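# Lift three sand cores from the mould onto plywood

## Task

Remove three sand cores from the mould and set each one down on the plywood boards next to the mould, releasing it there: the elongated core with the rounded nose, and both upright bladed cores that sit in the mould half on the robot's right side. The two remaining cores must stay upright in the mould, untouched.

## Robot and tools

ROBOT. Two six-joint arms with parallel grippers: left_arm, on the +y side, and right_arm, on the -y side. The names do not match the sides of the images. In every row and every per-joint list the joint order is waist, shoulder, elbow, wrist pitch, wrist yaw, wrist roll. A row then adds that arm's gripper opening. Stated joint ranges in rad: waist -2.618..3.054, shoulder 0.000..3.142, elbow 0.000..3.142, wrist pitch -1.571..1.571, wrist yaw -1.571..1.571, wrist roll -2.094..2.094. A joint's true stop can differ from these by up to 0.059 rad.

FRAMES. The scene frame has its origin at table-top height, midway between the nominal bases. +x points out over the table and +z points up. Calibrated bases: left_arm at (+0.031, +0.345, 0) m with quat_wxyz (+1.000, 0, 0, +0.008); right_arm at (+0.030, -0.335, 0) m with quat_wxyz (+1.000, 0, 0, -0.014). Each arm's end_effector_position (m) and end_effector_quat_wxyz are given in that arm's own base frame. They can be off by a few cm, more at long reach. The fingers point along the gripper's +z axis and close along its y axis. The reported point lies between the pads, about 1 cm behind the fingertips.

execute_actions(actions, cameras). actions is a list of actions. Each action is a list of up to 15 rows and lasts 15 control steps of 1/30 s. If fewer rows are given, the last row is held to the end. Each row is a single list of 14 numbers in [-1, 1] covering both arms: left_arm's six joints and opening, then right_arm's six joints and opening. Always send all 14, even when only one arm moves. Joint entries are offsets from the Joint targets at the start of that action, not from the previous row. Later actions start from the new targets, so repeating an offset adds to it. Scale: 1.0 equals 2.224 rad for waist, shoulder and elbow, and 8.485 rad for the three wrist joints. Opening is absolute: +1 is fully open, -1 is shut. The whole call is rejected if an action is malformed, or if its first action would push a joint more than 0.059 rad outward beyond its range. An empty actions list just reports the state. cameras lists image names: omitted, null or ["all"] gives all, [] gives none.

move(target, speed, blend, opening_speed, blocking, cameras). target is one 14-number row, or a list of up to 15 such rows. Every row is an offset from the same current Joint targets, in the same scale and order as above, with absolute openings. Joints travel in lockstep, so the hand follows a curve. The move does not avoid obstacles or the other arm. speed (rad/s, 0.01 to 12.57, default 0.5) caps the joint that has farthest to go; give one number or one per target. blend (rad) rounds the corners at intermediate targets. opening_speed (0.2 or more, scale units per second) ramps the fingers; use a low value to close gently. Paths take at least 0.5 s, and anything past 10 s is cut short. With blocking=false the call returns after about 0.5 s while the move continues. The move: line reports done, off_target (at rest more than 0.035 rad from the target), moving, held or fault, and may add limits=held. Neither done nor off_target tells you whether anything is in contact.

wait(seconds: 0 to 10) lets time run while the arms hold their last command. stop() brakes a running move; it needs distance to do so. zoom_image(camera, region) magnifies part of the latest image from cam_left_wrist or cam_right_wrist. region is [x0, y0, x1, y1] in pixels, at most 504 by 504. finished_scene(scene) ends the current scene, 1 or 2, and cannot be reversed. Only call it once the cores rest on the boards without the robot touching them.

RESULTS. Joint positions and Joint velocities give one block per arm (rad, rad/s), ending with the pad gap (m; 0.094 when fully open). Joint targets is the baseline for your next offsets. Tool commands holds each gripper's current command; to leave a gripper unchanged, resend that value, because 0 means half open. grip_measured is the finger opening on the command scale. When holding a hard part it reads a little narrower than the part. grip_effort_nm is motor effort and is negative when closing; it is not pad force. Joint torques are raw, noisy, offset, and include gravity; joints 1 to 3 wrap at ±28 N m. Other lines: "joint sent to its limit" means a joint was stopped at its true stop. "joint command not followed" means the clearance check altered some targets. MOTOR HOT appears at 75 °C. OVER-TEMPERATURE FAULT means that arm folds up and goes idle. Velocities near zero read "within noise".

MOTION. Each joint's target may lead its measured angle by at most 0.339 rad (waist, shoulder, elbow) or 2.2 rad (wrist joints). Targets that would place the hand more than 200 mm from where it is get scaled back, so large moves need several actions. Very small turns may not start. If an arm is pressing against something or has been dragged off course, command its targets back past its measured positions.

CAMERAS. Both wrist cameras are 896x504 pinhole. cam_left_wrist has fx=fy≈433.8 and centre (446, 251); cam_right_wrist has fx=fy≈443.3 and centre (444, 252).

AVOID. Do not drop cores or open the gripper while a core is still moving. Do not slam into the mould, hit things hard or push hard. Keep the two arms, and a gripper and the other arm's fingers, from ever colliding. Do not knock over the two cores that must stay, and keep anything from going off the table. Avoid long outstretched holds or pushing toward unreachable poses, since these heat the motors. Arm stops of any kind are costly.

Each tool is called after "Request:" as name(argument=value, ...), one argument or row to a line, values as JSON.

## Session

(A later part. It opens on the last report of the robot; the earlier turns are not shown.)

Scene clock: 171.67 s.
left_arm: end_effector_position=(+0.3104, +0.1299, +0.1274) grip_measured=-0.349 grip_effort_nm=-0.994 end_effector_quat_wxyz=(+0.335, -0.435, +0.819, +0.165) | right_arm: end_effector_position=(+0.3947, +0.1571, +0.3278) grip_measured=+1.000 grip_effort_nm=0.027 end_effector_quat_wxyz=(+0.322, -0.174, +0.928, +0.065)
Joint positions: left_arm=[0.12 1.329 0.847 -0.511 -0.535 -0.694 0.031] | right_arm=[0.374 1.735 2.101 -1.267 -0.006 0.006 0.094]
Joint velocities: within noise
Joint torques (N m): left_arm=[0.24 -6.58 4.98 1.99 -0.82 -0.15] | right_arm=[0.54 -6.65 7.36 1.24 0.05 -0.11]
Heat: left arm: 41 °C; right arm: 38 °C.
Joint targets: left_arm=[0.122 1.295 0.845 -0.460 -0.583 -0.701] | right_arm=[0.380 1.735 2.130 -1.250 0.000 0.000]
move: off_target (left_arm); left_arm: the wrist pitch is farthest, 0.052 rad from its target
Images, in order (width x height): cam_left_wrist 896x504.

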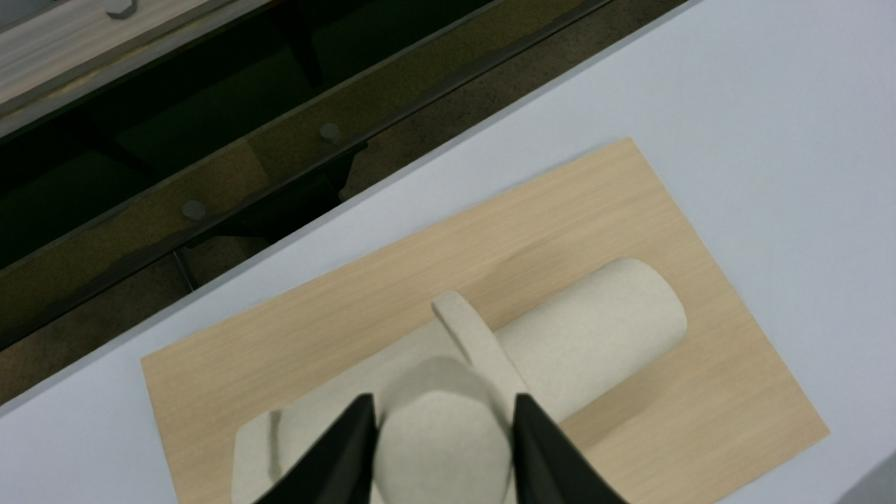

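Request:
move(
  target=[0,0,0,0,0,0,-0.29,0,0,0,0,0,0,1.0],
  opening_speed=0.2,
  cameras=["cam_left_wrist"],
)

Request:
move(
  target=[0,0,0,0,0,0,0.2,0,0,0,0,0,0,1.0],
  opening_speed=0.4,
  cameras=["cam_left_wrist"],
)

Scene clock: 175.27 s.
left_arm: end_effector_position=(+0.3104, +0.1301, +0.1274) grip_measured=-0.290 grip_effort_nm=0.032 end_effector_quat_wxyz=(+0.336, -0.435, +0.819, +0.166) | right_arm: end_effector_position=(+0.3947, +0.1571, +0.3278) grip_measured=+1.000 grip_effort_nm=0.022 end_effector_quat_wxyz=(+0.322, -0.174, +0.928, +0.065)
Joint positions: left_arm=[0.12 1.329 0.847 -0.511 -0.537 -0.694 0.033] | right_arm=[0.374 1.735 2.101 -1.267 -0.006 0.006 0.094]
Joint velocities: within noise
Joint torques (N m): left_arm=[0.2 -6.57 5.12 2 -0.78 -0.13] | right_arm=[0.55 -6.65 7.36 1.24 0.05 -0.11]
Heat: left arm: 41 °C; right arm: 38 °C.
Joint targets: left_arm=[0.122 1.295 0.844 -0.460 -0.583 -0.701] | right_arm=[0.380 1.735 2.130 -1.250 0.000 0.000]
move: off_target (left_arm); left_arm: the wrist pitch is farthest, 0.051 rad from its target
Images, in order (width x height): cam_left_wrist 896x504.

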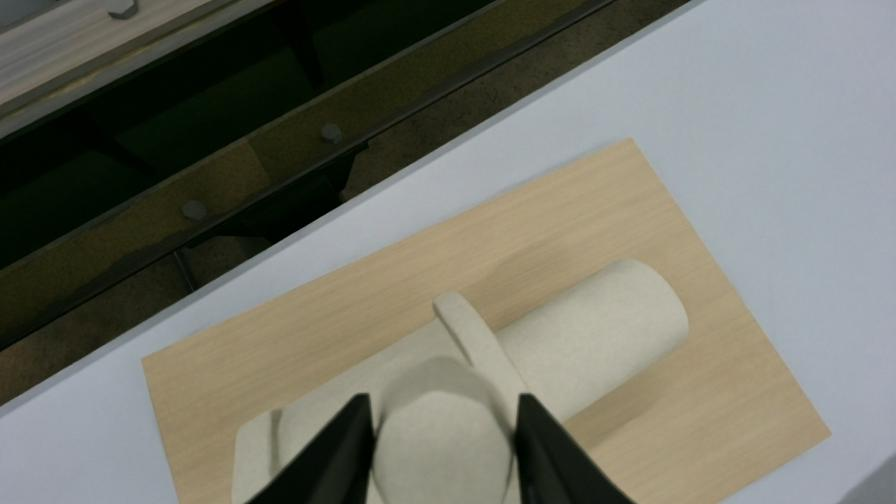

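Scene clock: 176.70 s.
left_arm: end_effector_position=(+0.3152, +0.1337, +0.1358) grip_measured=+0.198 grip_effort_nm=0.129 end_effector_quat_wxyz=(+0.356, -0.440, +0.808, +0.167) | right_arm: end_effector_position=(+0.3947, +0.1571, +0.3278) grip_measured=+1.000 grip_effort_nm=0.022 end_effector_quat_wxyz=(+0.322, -0.174, +0.928, +0.065)
Joint positions: left_arm=[0.12 1.321 0.847 -0.476 -0.556 -0.694 0.056] | right_arm=[0.374 1.735 2.101 -1.267 -0.006 0.006 0.094]
Joint velocities: within noise
Joint torques (N m): left_arm=[0.25 -5.98 5.09 1.67 -0.56 -0.14] | right_arm=[0.57 -6.63 7.36 1.24 0.05 -0.11]
Heat: left arm: 41 °C; right arm: 38 °C.
Joint targets: left_arm=[0.122 1.295 0.844 -0.460 -0.583 -0.701] | right_arm=[0.380 1.735 2.130 -1.250 0.000 0.000]
move: done
Images, in order (width x height): cam_left_wrist 896x504.

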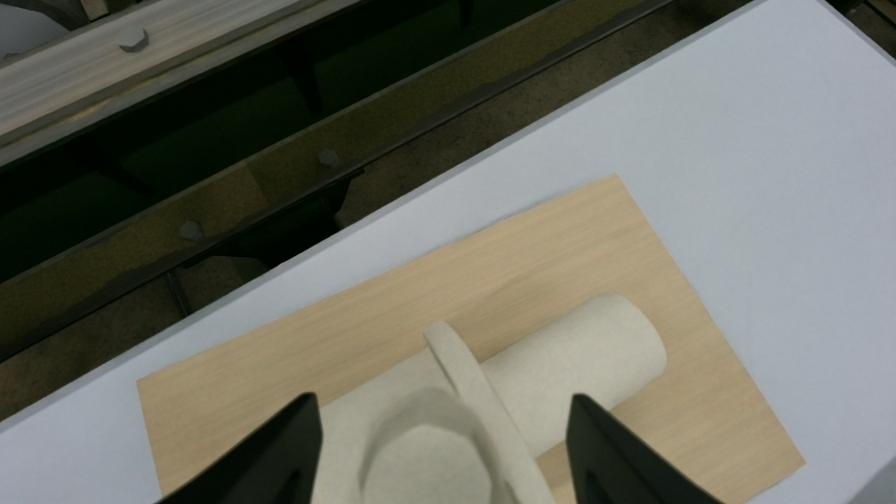

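Request:
move(
  target=[0,-0.1,0,0,0,0,0.2,-0.2383,-0.0018,-0.1799,-0.0014,-0.1249,-0.152,1.0],
  speed=0.6,
)

Scene clock: 200.47 s.
left_arm: end_effector_position=(+0.3036, +0.1327, +0.2055) grip_measured=+0.198 grip_effort_nm=0.129 end_effector_quat_wxyz=(+0.452, -0.451, +0.759, +0.128) | right_arm: end_effector_position=(+0.3762, +0.0994, +0.2854) grip_measured=+1.000 grip_effort_nm=0.027 end_effector_quat_wxyz=(+0.419, -0.524, +0.687, +0.279)
Joint positions: left_arm=[0.12 1.093 0.847 -0.474 -0.559 -0.694 0.056] | right_arm=[-0.147 1.735 1.74 -1.265 -1.026 -1.275 0.094]
Joint velocities: within noise
Joint torques (N m): left_arm=[0.25 -4.04 5.45 1.94 -0.51 -0.13] | right_arm=[-0.34 -7.2 4.57 0.55 -0.74 -0.18]
Heat: left arm: 39 °C; right arm: 38 °C.
Joint targets: left_arm=[0.122 1.073 0.844 -0.460 -0.583 -0.701] | right_arm=[-0.150 1.731 1.730 -1.262 -1.060 -1.290]
move: done

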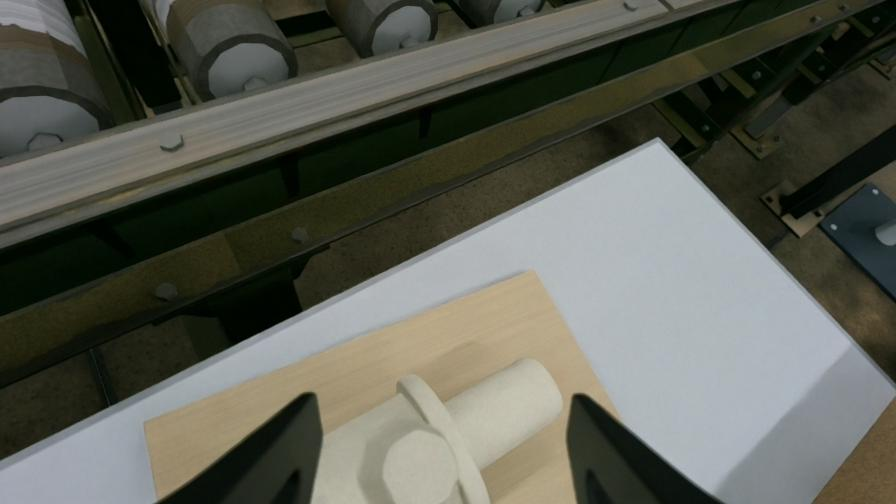

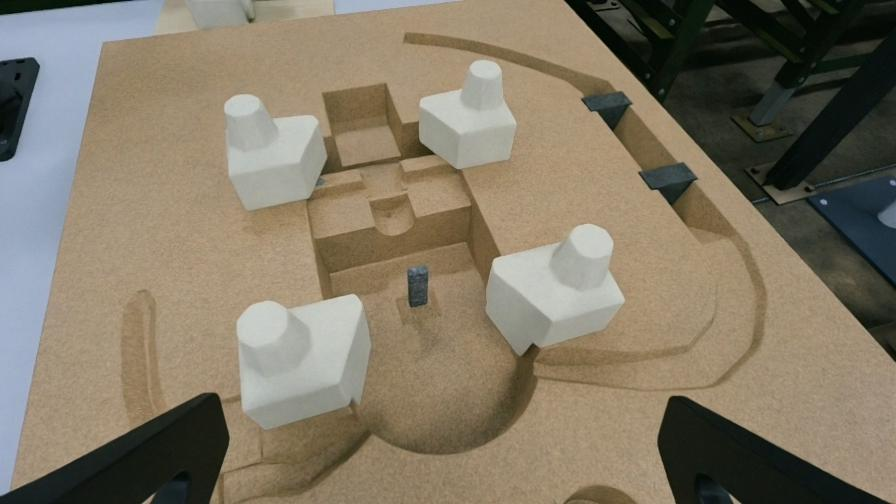

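Request:
zoom_image(
  camera="cam_right_wrist",
  region=[200, 230, 500, 504],
)

Scaled by 1.680.

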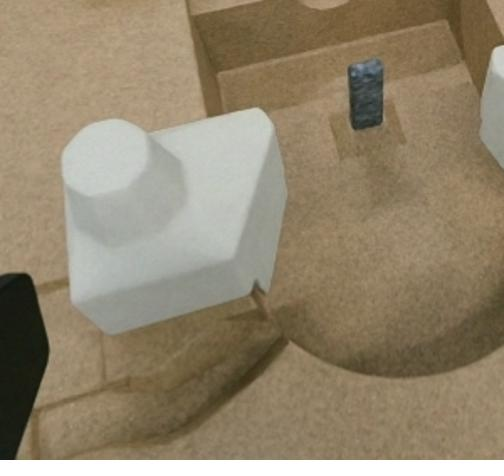

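Request:
move(
  target=[-0.6048,-0.0706,0.1133,0.0631,0.0687,0.0826,0.2,0.1281,-0.0436,-0.1147,0.0251,-0.0012,0.013,1.0],
  speed=0.7,
)

Scene clock: 234.40 s.
left_arm: end_effector_position=(+0.1198, -0.3173, +0.4736) grip_measured=+0.198 grip_effort_nm=0.125 end_effector_quat_wxyz=(+0.634, +0.358, +0.523, -0.443) | right_arm: end_effector_position=(+0.3251, +0.1981, +0.2439) grip_measured=+1.000 grip_effort_nm=0.022 end_effector_quat_wxyz=(-0.366, +0.585, -0.632, -0.353)
Joint positions: left_arm=[-1.217 0.927 1.073 0.053 -0.008 -0.008 0.056] | right_arm=[0.13 1.666 1.486 -1.067 -1.037 -1.178 0.094]
Joint velocities: within noise
Joint torques (N m): left_arm=[-0.46 -2.03 7.45 2.38 0.12 0.06] | right_arm=[0.49 -9.13 4.7 0.68 -0.73 -0.04]
Heat: left arm: 40 °C; right arm: 39 °C.
Joint targets: left_arm=[-1.224 0.916 1.096 0.075 0.000 0.000] | right_arm=[0.135 1.635 1.475 -1.049 -1.070 -1.179]
move: done

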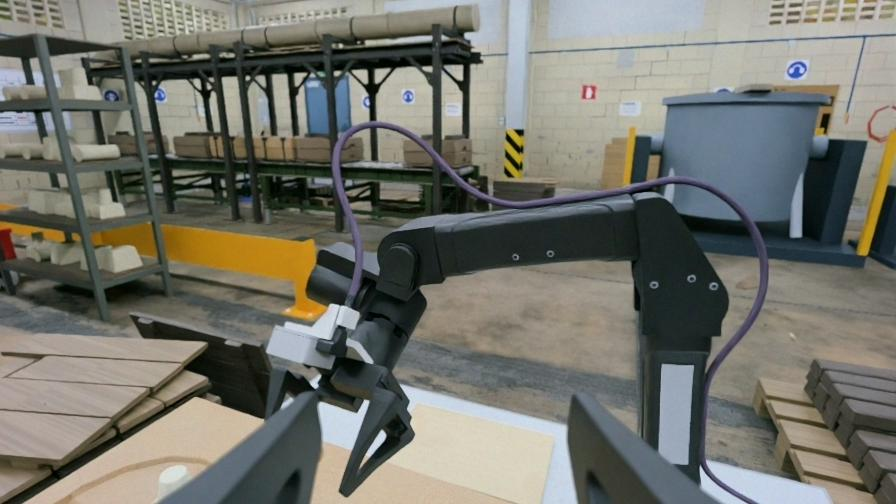

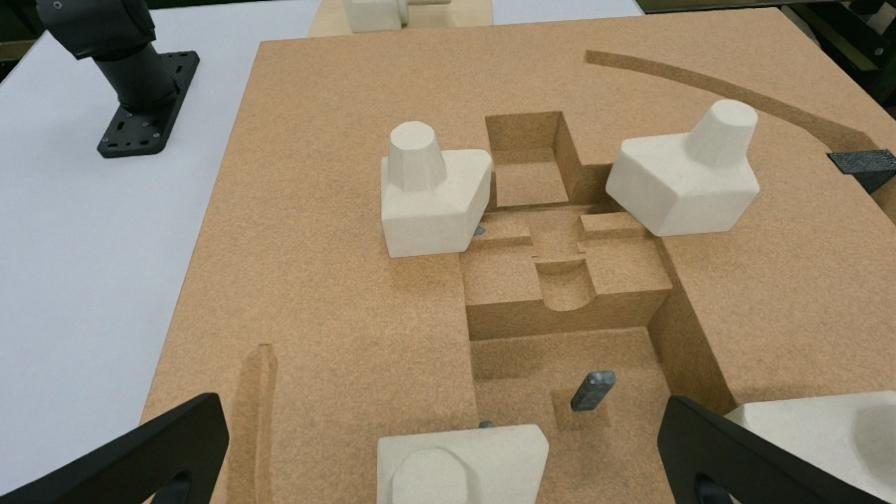

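Request:
move(
  target=[0,0,0,0,0,0,0.2,0.004,0.0315,-0.1214,0.0331,-0.0009,-0.0062,1.0],
  speed=0.2,
)

Scene clock: 248.30 s.
left_arm: end_effector_position=(+0.1196, -0.3174, +0.4736) grip_measured=+0.198 grip_effort_nm=0.110 end_effector_quat_wxyz=(+0.634, +0.358, +0.523, -0.443) | right_arm: end_effector_position=(+0.3210, +0.2005, +0.1668) grip_measured=+1.000 grip_effort_nm=0.022 end_effector_quat_wxyz=(-0.365, +0.595, -0.621, -0.355)
Joint positions: left_arm=[-1.217 0.927 1.073 0.053 -0.007 -0.007 0.056] | right_arm=[0.136 1.697 1.214 -0.787 -1.043 -1.218 0.094]
Joint velocities: within noise
Joint torques (N m): left_arm=[-0.46 -1.96 7.51 2.38 0.1 0.01] | right_arm=[0.62 -6.12 4.72 0.69 -0.75 -0.2]
Heat: left arm: 42 °C; right arm: 38 °C.
Joint targets: left_arm=[-1.224 0.916 1.096 0.075 0.000 0.000] | right_arm=[0.144 1.705 1.205 -0.768 -1.078 -1.232]
move: done

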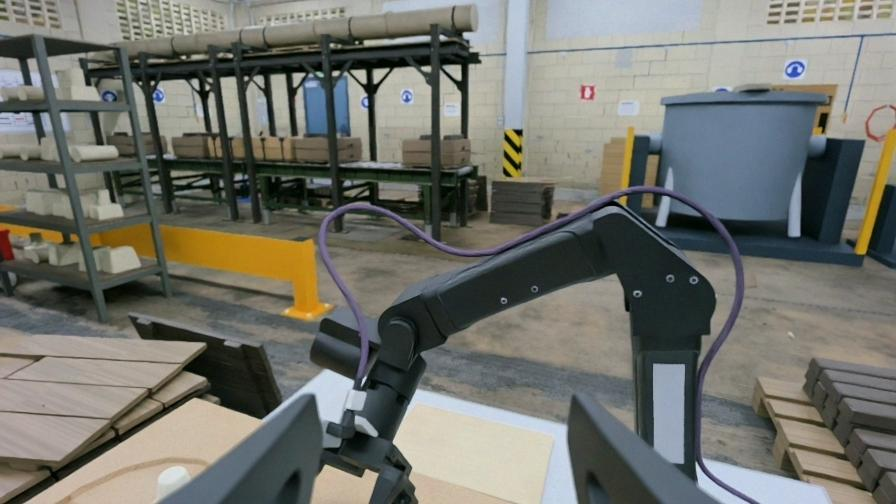

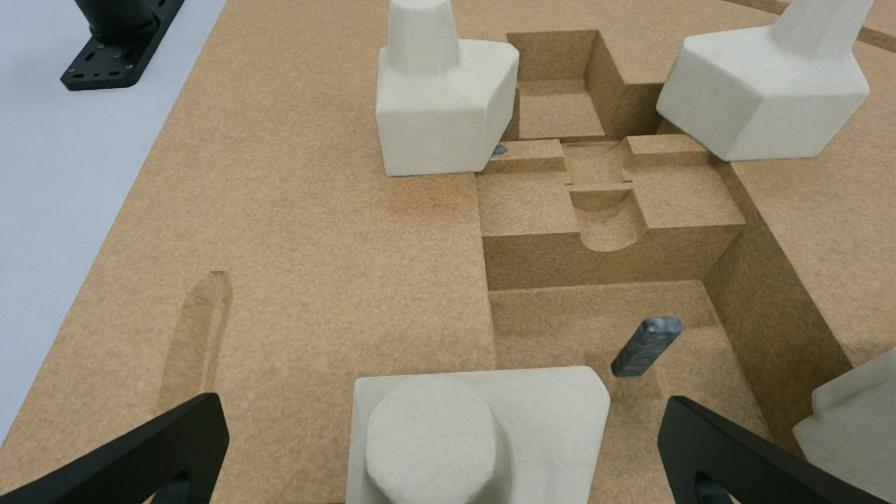

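Request:
move(
  target=[0,0,0,0,0,0,0.2,0,0,0,0,0,0,-0.34],
  opening_speed=0.5,
  cameras=["cam_right_wrist"],
)

Request:
move(
  target=[0,0,0,0,0,0,0.2,0,0,0,0,0,0,-0.58],
  opening_speed=0.2,
  cameras=["cam_right_wrist"],
)

Scene clock: 256.90 s.
left_arm: end_effector_position=(+0.1196, -0.3174, +0.4736) grip_measured=+0.198 grip_effort_nm=0.129 end_effector_quat_wxyz=(+0.634, +0.358, +0.523, -0.443) | right_arm: end_effector_position=(+0.3210, +0.2010, +0.1678) grip_measured=-0.337 grip_effort_nm=-0.139 end_effector_quat_wxyz=(-0.367, +0.595, -0.619, -0.357)
Joint positions: left_arm=[-1.217 0.927 1.073 0.053 -0.007 -0.007 0.056] | right_arm=[0.136 1.697 1.214 -0.785 -1.049 -1.219 0.031]
Joint velocities: within noise
Joint torques (N m): left_arm=[-0.39 -2.17 7.5 2.36 0.09 0.02] | right_arm=[0.68 -6.12 4.71 0.67 -0.69 -0.18]
Heat: left arm: 43 °C; right arm: 37 °C.
Joint targets: left_arm=[-1.224 0.916 1.096 0.075 0.000 0.000] | right_arm=[0.144 1.705 1.205 -0.768 -1.078 -1.232]
move: done
Images, in order (width x height): cam_right_wrist 896x504.

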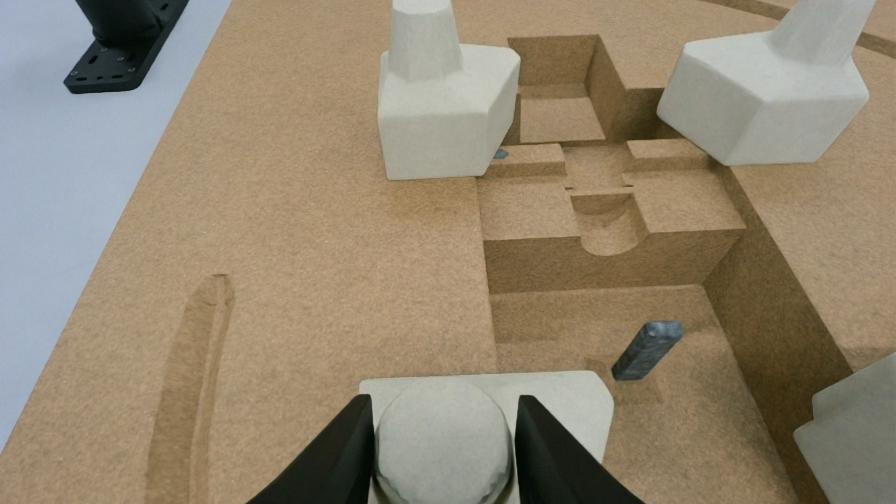

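Scene clock: 258.30 s.
left_arm: end_effector_position=(+0.1196, -0.3174, +0.4736) grip_measured=+0.198 grip_effort_nm=0.120 end_effector_quat_wxyz=(+0.634, +0.358, +0.523, -0.443) | right_arm: end_effector_position=(+0.3209, +0.2011, +0.1679) grip_measured=-0.417 grip_effort_nm=-1.004 end_effector_quat_wxyz=(-0.367, +0.595, -0.619, -0.357)
Joint positions: left_arm=[-1.217 0.927 1.073 0.053 -0.007 -0.007 0.056] | right_arm=[0.136 1.697 1.214 -0.785 -1.049 -1.219 0.027]
Joint velocities: within noise
Joint torques (N m): left_arm=[-0.47 -2.06 7.5 2.36 0.11 0.03] | right_arm=[0.65 -6.09 4.71 0.66 -0.69 -0.19]
Heat: left arm: 43 °C; right arm: 37 °C.
Joint targets: left_arm=[-1.224 0.916 1.096 0.075 0.000 0.000] | right_arm=[0.144 1.705 1.205 -0.768 -1.078 -1.232]
move: done
Images, in order (width x height): cam_right_wrist 896x504.

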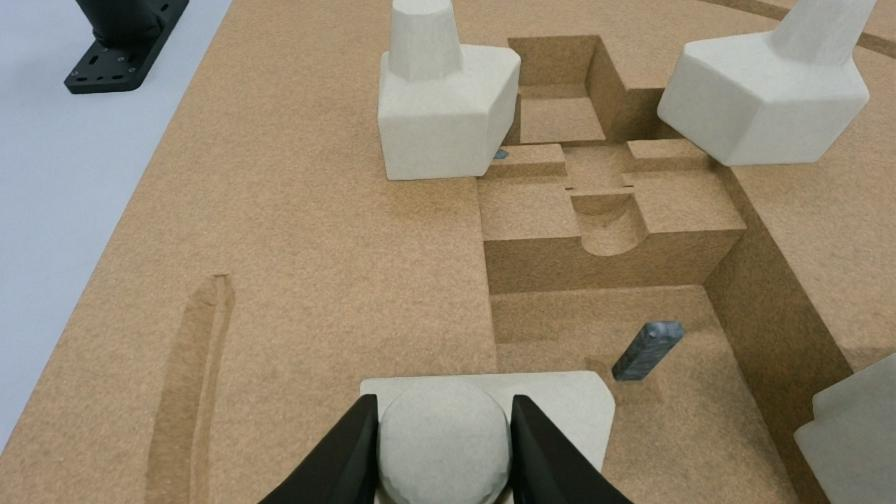

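Request:
move(
  target=[
    [0,0,0,0,0,0,0.2,0,-0.0315,0.0674,-0.0077,-0.0038,0,-0.58],
    [0,0,0,0,0,0,0.2,0,-0.027,0.2248,-0.0477,-0.0038,0,-0.58],
  ],
  speed=0.15,
)

Scene clock: 269.47 s.
left_arm: end_effector_position=(+0.1196, -0.3174, +0.4736) grip_measured=+0.198 grip_effort_nm=0.120 end_effector_quat_wxyz=(+0.634, +0.358, +0.523, -0.443) | right_arm: end_effector_position=(+0.3280, +0.2018, +0.2831) grip_measured=-0.417 grip_effort_nm=-1.004 end_effector_quat_wxyz=(-0.383, +0.606, -0.611, -0.337)
Joint positions: left_arm=[-1.217 0.927 1.073 0.053 -0.007 -0.007 0.056] | right_arm=[0.14 1.684 1.657 -1.185 -1.033 -1.218 0.027]
Joint velocities: within noise
Joint torques (N m): left_arm=[-0.46 -2.07 7.5 2.37 0.1 0.04] | right_arm=[0.34 -9.84 9.25 0.65 -1.15 -0.2]
Heat: left arm: 44 °C; right arm: 38 °C.
Joint targets: left_arm=[-1.224 0.916 1.096 0.075 0.000 0.000] | right_arm=[0.144 1.645 1.705 -1.173 -1.110 -1.232]
move: off_target (right_arm); right_arm: the wrist yaw is farthest, 0.077 rad from its target

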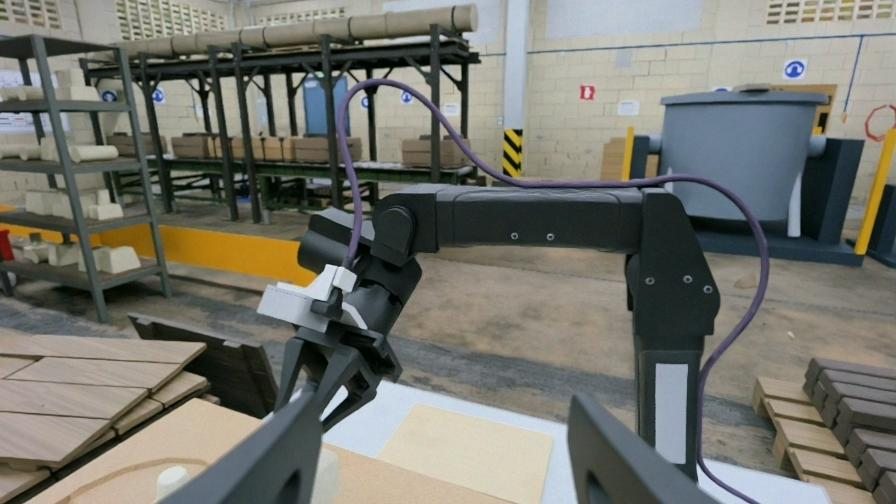

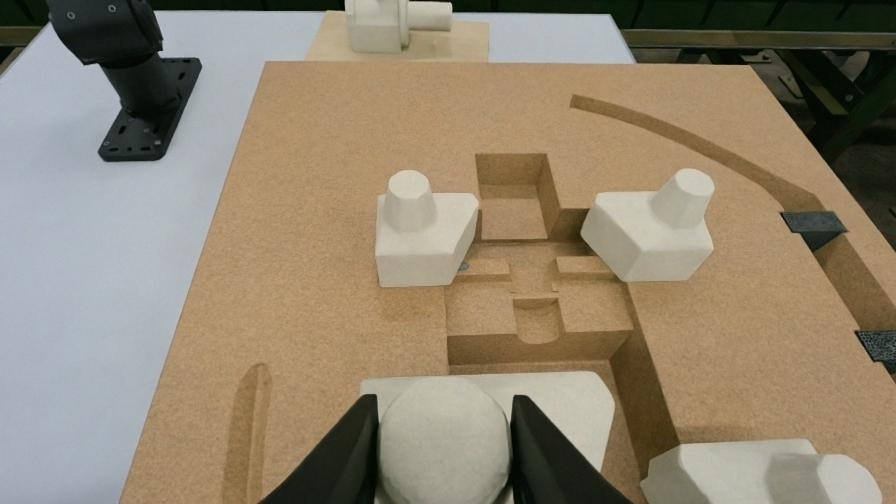

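Request:
move(
  target=[0,0,0,0,0,0,0.2,-0.1772,-0.2725,-0.259,0.0911,0.1308,0.1452,-0.58],
  speed=0.5,
)

Scene clock: 318.97 s.
left_arm: end_effector_position=(+0.1195, -0.3174, +0.4736) grip_measured=+0.198 grip_effort_nm=0.125 end_effector_quat_wxyz=(+0.634, +0.358, +0.523, -0.443) | right_arm: end_effector_position=(+0.3477, -0.0845, +0.3114) grip_measured=-0.417 grip_effort_nm=-1.009 end_effector_quat_wxyz=(+0.522, +0.100, +0.845, -0.062)
Joint positions: left_arm=[-1.217 0.927 1.073 0.053 -0.006 -0.007 0.056] | right_arm=[-0.245 1.072 1.122 -0.514 -0.008 -0.004 0.027]
Joint velocities: within noise
Joint torques (N m): left_arm=[-0.49 -2.1 7.47 2.37 0.07 0.02] | right_arm=[-0.32 -5.23 6.64 2.55 0.08 0.02]
Heat: left arm: 46 °C; right arm: 42 °C.
Joint targets: left_arm=[-1.224 0.916 1.096 0.075 0.000 0.000] | right_arm=[-0.250 1.038 1.129 -0.400 0.000 0.000]
move: off_target (right_arm); right_arm: the wrist pitch is farthest, 0.114 rad from its target

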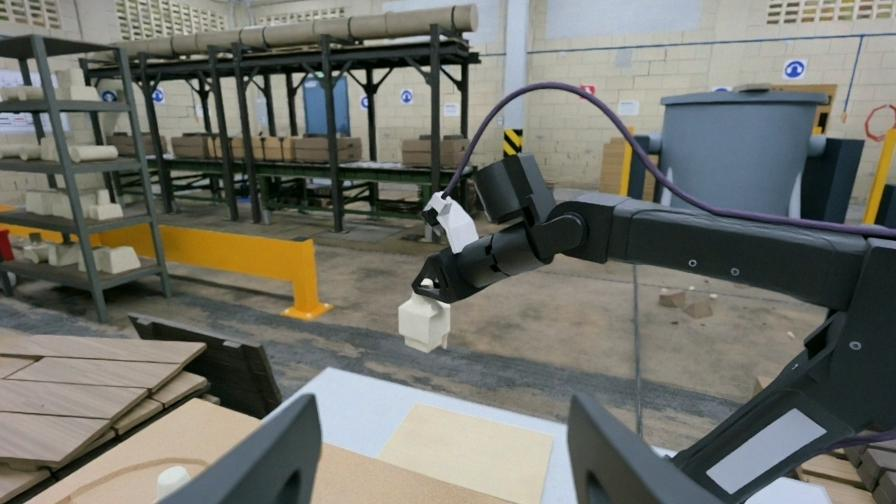

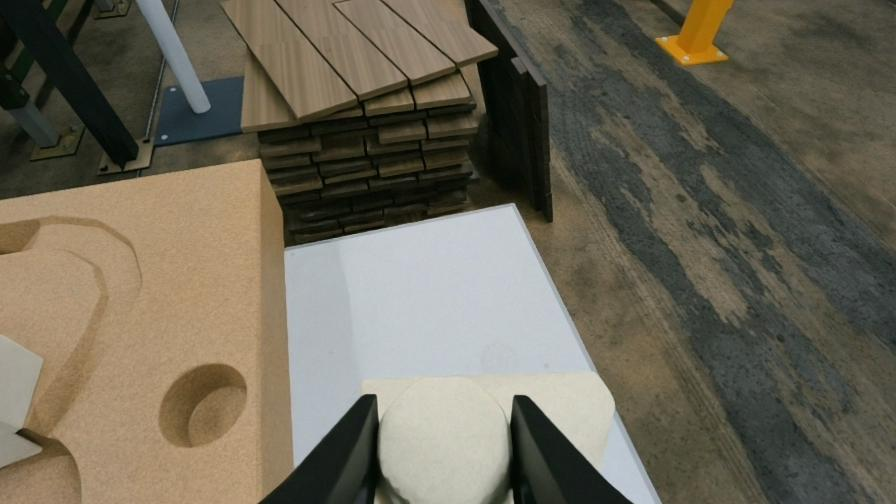

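Request:
zoom_image(
  camera="cam_left_wrist",
  region=[340, 250, 580, 504],
)

Scaled by 1.984.

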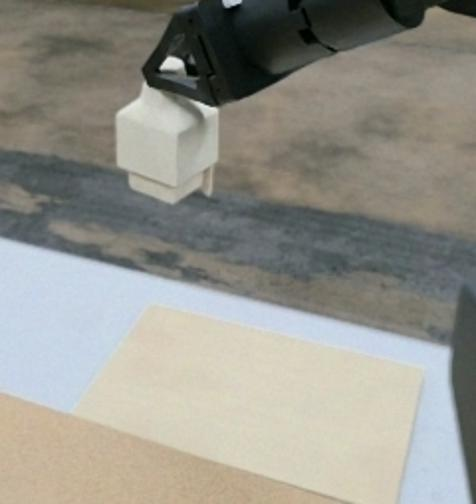

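Request:
move(
  target=[0,0,0,0,0,0,0.2,0.009,0.4415,0.3961,-0.1179,0,-0.033,-0.58],
  speed=0.4,
)

Request:
zoom_image(
  camera="cam_left_wrist",
  region=[340, 250, 580, 504],
)

Scene clock: 331.03 s.
left_arm: end_effector_position=(+0.1195, -0.3174, +0.4736) grip_measured=+0.198 grip_effort_nm=0.125 end_effector_quat_wxyz=(+0.634, +0.358, +0.523, -0.443) | right_arm: end_effector_position=(+0.4049, -0.0957, +0.1533) grip_measured=-0.417 grip_effort_nm=-1.004 end_effector_quat_wxyz=(+0.062, -0.017, +0.998, -0.012)
Joint positions: left_arm=[-1.217 0.927 1.073 0.053 -0.006 -0.007 0.056] | right_arm=[-0.238 2.028 1.965 -1.381 -0.008 -0.271 0.027]
Joint velocities: within noise
Joint torques (N m): left_arm=[-0.47 -2 7.45 2.35 0.1 0.02] | right_arm=[0.64 -9.68 8.85 0.12 0.06 -0.13]
Heat: left arm: 47 °C; right arm: 39 °C.
Joint targets: left_arm=[-1.224 0.916 1.096 0.075 0.000 0.000] | right_arm=[-0.230 2.021 2.010 -1.400 0.000 -0.280]
move: off_target (right_arm); right_arm: the elbow is farthest, 0.045 rad from its target

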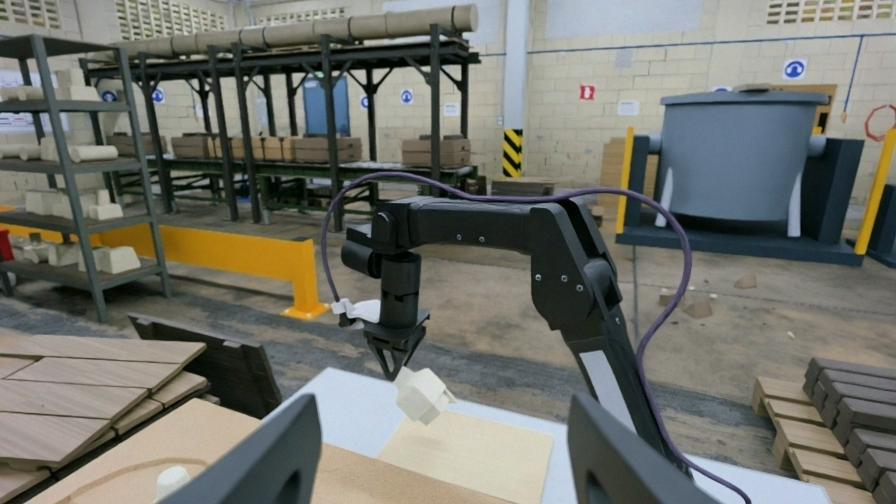

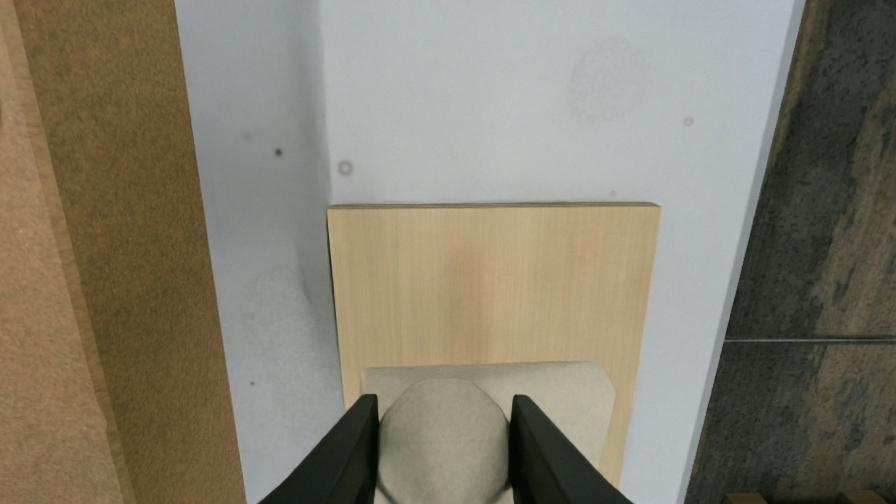

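Scaled by 1.984.

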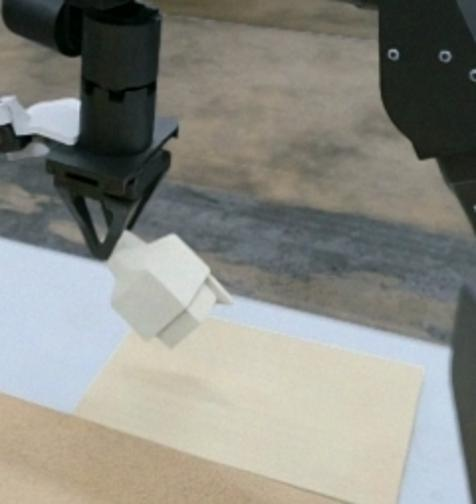

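Request:
move(
  target=[0,0,0,0,0,0,0.2,0.0148,0.085,0.036,-0.0165,0.0045,0.004,-0.58],
  speed=0.15,
)

Request:
zoom_image(
  camera="cam_left_wrist",
  region=[340, 250, 580, 504],
)

Scene clock: 345.47 s.
left_arm: end_effector_position=(+0.1195, -0.3174, +0.4736) grip_measured=+0.198 grip_effort_nm=0.125 end_effector_quat_wxyz=(+0.634, +0.358, +0.523, -0.443) | right_arm: end_effector_position=(+0.3975, -0.0852, +0.1015) grip_measured=-0.418 grip_effort_nm=-1.004 end_effector_quat_wxyz=(-0.047, -0.025, +0.999, +0.000)
Joint positions: left_arm=[-1.217 0.927 1.073 0.053 -0.006 -0.007 0.056] | right_arm=[-0.204 2.212 2.046 -1.497 0.021 -0.253 0.027]
Joint velocities: within noise
Joint torques (N m): left_arm=[-0.51 -2.02 7.46 2.37 0.1 0.04] | right_arm=[0.59 -10.33 8.46 -0.46 0.18 0.04]
Heat: left arm: 47 °C; right arm: 43 °C.
Joint targets: left_arm=[-1.224 0.916 1.096 0.075 0.000 0.000] | right_arm=[-0.197 2.210 2.090 -1.540 0.038 -0.246]
move: off_target (right_arm); right_arm: the elbow is farthest, 0.044 rad from its target

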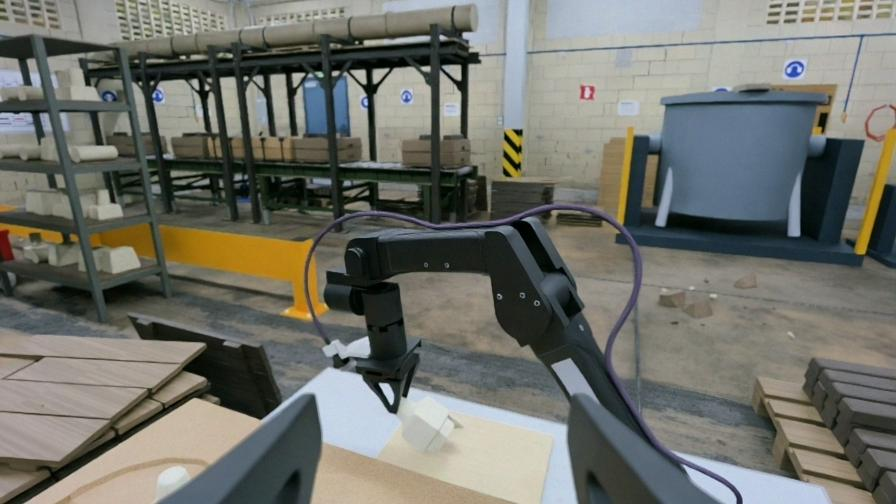

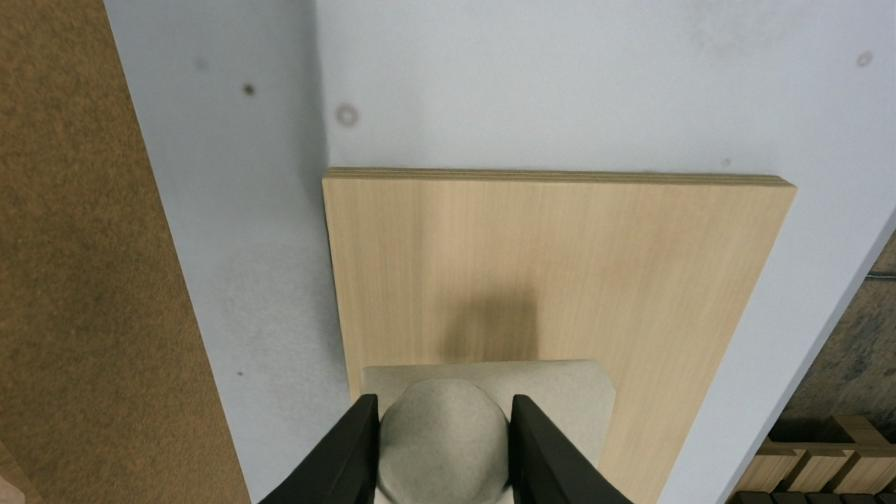

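Scaled by 1.984.

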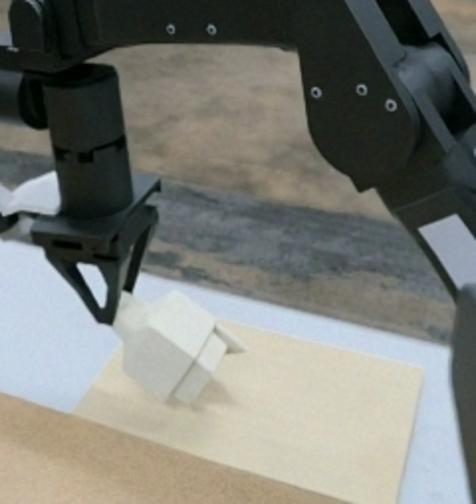

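Request:
move(
  target=[0,0,0,0,0,0,0.2,0.002,0.023,0.005,-0.0012,0.0013,0.0014,-0.58],
  speed=0.06,
  cameras=["cam_left_wrist"],
)

Request:
zoom_image(
  camera="cam_left_wrist",
  region=[380, 350, 520, 490],
)

Scene clock: 354.57 s.
left_arm: end_effector_position=(+0.1195, -0.3174, +0.4736) grip_measured=+0.198 grip_effort_nm=0.115 end_effector_quat_wxyz=(+0.634, +0.358, +0.523, -0.443) | right_arm: end_effector_position=(+0.3981, -0.0853, +0.0861) grip_measured=-0.418 grip_effort_nm=-1.004 end_effector_quat_wxyz=(-0.068, -0.022, +0.997, -0.001)
Joint positions: left_arm=[-1.217 0.927 1.073 0.053 -0.006 -0.007 0.056] | right_arm=[-0.2 2.261 2.06 -1.502 0.031 -0.241 0.027]
Joint velocities: within noise
Joint torques (N m): left_arm=[-0.5 -2.03 7.43 2.38 0.1 0.04] | right_arm=[0.62 -10.35 8.17 -0.55 0.16 0.04]
Heat: left arm: 48 °C; right arm: 45 °C.
Joint targets: left_arm=[-1.224 0.916 1.096 0.075 0.000 0.000] | right_arm=[-0.193 2.261 2.101 -1.550 0.049 -0.234]
move: off_target (right_arm); right_arm: the wrist pitch is farthest, 0.048 rad from its target
Images, in order (width x height): cam_left_wrist 896x504.

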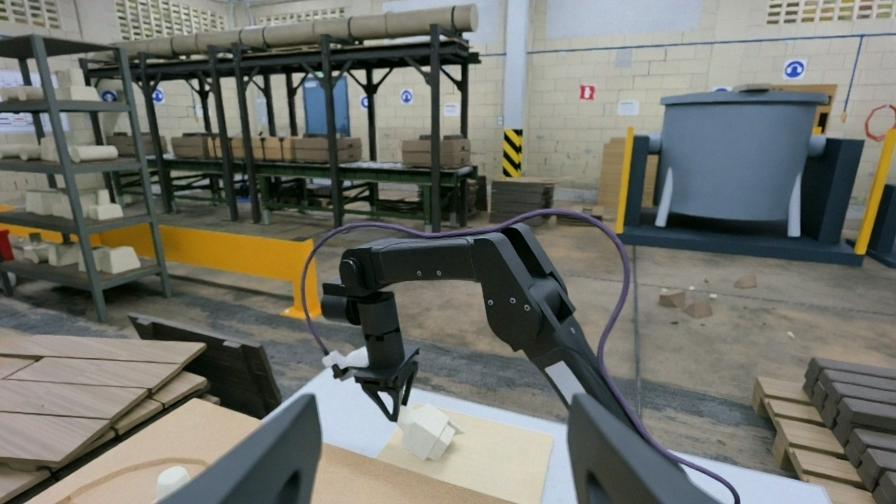

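Scaled by 3.600.

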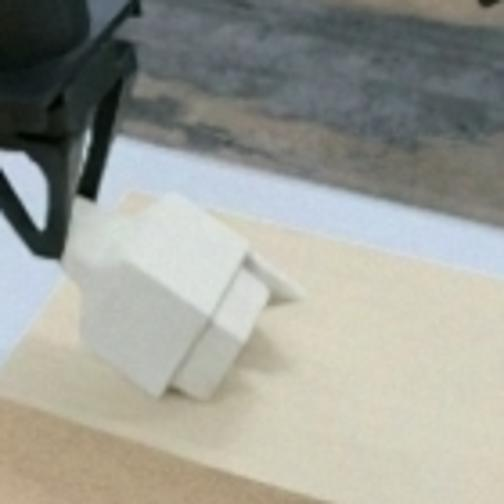

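Request:
move(
  target=[0,0,0,0,0,0,0.2,0.001,0.0125,0.0025,-0.0006,0.0006,0.0007,-0.58],
  speed=0.05,
  cameras=["cam_left_wrist"],
)

Request:
zoom_image(
  camera="cam_left_wrist",
  region=[380, 350, 520, 490],
)

Scene clock: 357.67 s.
left_arm: end_effector_position=(+0.1195, -0.3174, +0.4737) grip_measured=+0.198 grip_effort_nm=0.120 end_effector_quat_wxyz=(+0.634, +0.358, +0.523, -0.443) | right_arm: end_effector_position=(+0.3975, -0.0861, +0.0778) grip_measured=-0.418 grip_effort_nm=-0.999 end_effector_quat_wxyz=(-0.080, -0.019, +0.997, -0.001)
Joint positions: left_arm=[-1.217 0.927 1.073 0.053 -0.006 -0.007 0.056] | right_arm=[-0.2 2.287 2.067 -1.507 0.036 -0.235 0.027]
Joint velocities: within noise
Joint torques (N m): left_arm=[-0.46 -2.09 7.43 2.36 0.08 0.03] | right_arm=[0.8 -10.36 8.01 -0.6 0.18 0.04]
Heat: left arm: 48 °C; right arm: 45 °C.
Joint targets: left_arm=[-1.224 0.916 1.096 0.076 0.000 0.000] | right_arm=[-0.191 2.289 2.107 -1.556 0.054 -0.228]
move: off_target (right_arm); right_arm: the wrist pitch is farthest, 0.048 rad from its target
Images, in order (width x height): cam_left_wrist 896x504.

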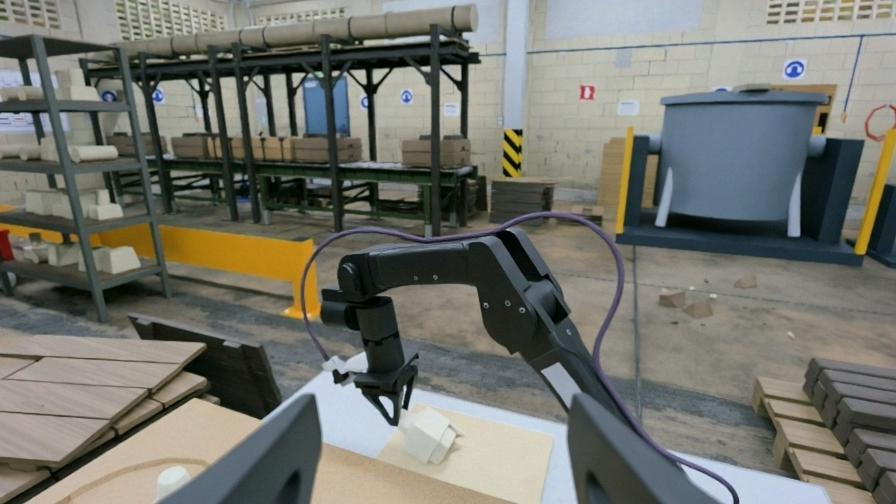

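Scaled by 3.600.

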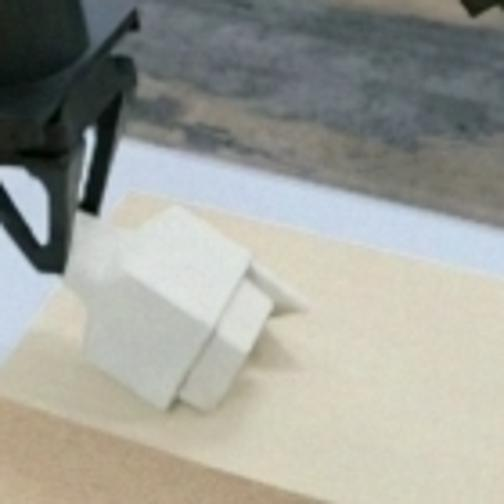

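Request:
move(
  target=[0,0,0,0,0,0,0.2,0.001,0.0125,0.0025,-0.0005,0.0006,0.0007,-0.58],
  speed=0.04,
  cameras=["cam_left_wrist"],
)

Request:
zoom_image(
  camera="cam_left_wrist",
  region=[380, 350, 520, 490],
)

Request:
move(
  target=[0,0,0,0,0,0,0.2,0.0005,0.009,0.0015,0,0.0005,0.0005,-0.58],
  speed=0.04,
  cameras=["cam_left_wrist"],
)

Request:
zoom_image(
  camera="cam_left_wrist",
  region=[380, 350, 520, 490],
)

Scene clock: 363.83 s.
left_arm: end_effector_position=(+0.1195, -0.3174, +0.4737) grip_measured=+0.198 grip_effort_nm=0.120 end_effector_quat_wxyz=(+0.634, +0.358, +0.523, -0.443) | right_arm: end_effector_position=(+0.3990, -0.0856, +0.0740) grip_measured=-0.418 grip_effort_nm=-1.009 end_effector_quat_wxyz=(-0.086, -0.020, +0.996, -0.005)
Joint positions: left_arm=[-1.217 0.927 1.073 0.053 -0.006 -0.007 0.056] | right_arm=[-0.194 2.305 2.081 -1.513 0.046 -0.229 0.027]
Joint velocities: within noise
Joint torques (N m): left_arm=[-0.49 -2.04 7.46 2.37 0.08 0.02] | right_arm=[0.44 -9.73 7.34 -0.58 0.15 0.02]
Heat: left arm: 48 °C; right arm: 46 °C.
Joint targets: left_arm=[-1.224 0.916 1.096 0.076 0.000 0.000] | right_arm=[-0.188 2.316 2.112 -1.560 0.059 -0.222]
move: off_target (right_arm); right_arm: the wrist pitch is farthest, 0.048 rad from its target
Images, in order (width x height): cam_left_wrist 896x504.

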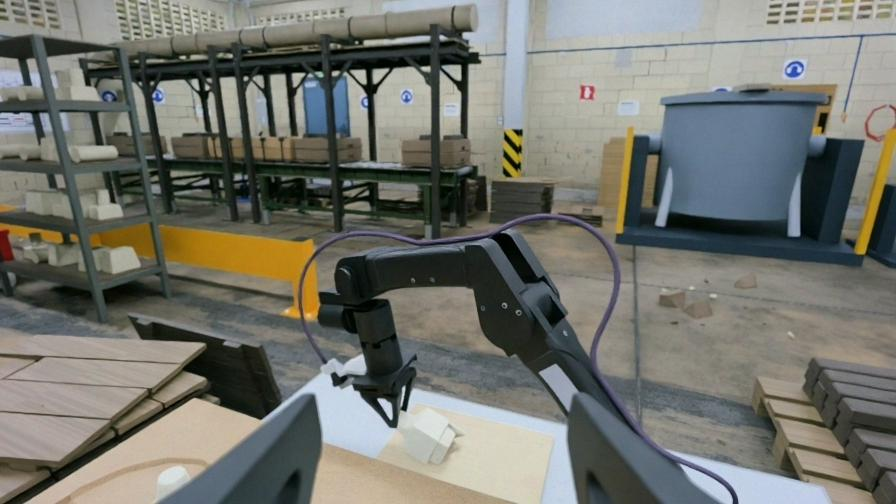

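Scaled by 3.600.

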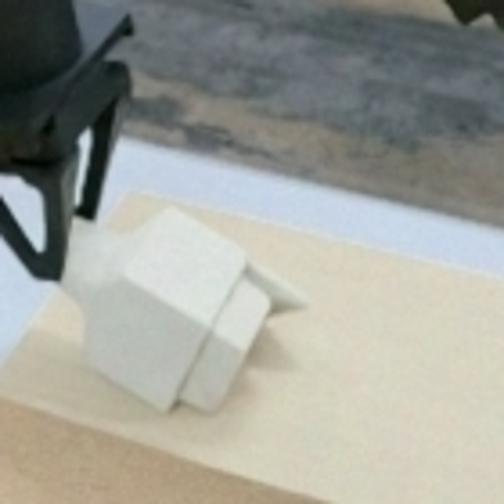

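Scene clock: 364.57 s.
left_arm: end_effector_position=(+0.1195, -0.3174, +0.4737) grip_measured=+0.198 grip_effort_nm=0.120 end_effector_quat_wxyz=(+0.634, +0.358, +0.523, -0.443) | right_arm: end_effector_position=(+0.3993, -0.0868, +0.0706) grip_measured=-0.418 grip_effort_nm=-1.009 end_effector_quat_wxyz=(-0.091, -0.017, +0.996, -0.008)
Joint positions: left_arm=[-1.217 0.927 1.073 0.053 -0.006 -0.007 0.056] | right_arm=[-0.194 2.319 2.09 -1.516 0.053 -0.224 0.027]
Joint velocities: within noise
Joint torques (N m): left_arm=[-0.47 -2.02 7.42 2.35 0.1 0.01] | right_arm=[0.53 -9.33 6.76 -0.6 0.11 0.04]
Heat: left arm: 48 °C; right arm: 45 °C.
Joint targets: left_arm=[-1.224 0.916 1.096 0.076 0.000 0.000] | right_arm=[-0.187 2.336 2.115 -1.560 0.064 -0.218]
move: off_target (right_arm); right_arm: the wrist pitch is farthest, 0.044 rad from its target
Images, in order (width x height): cam_left_wrist 896x504.

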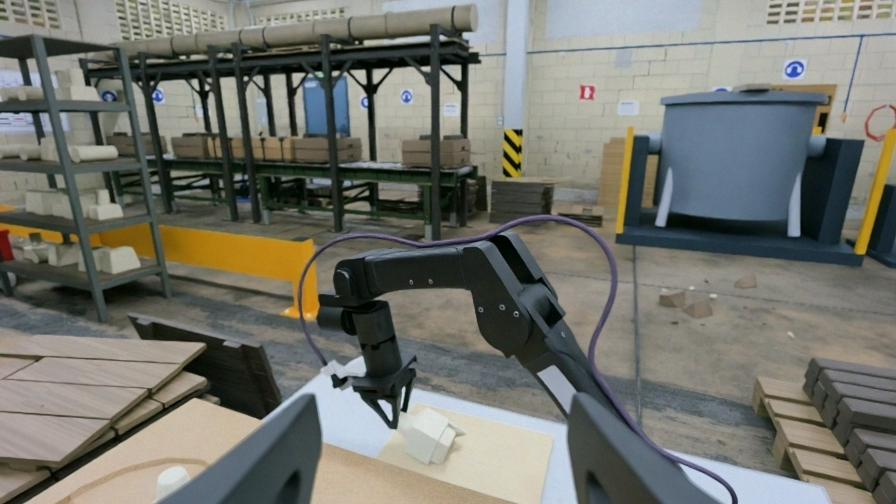

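Scaled by 3.600.

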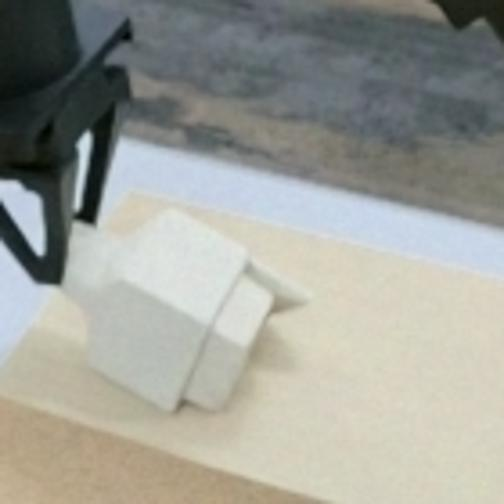

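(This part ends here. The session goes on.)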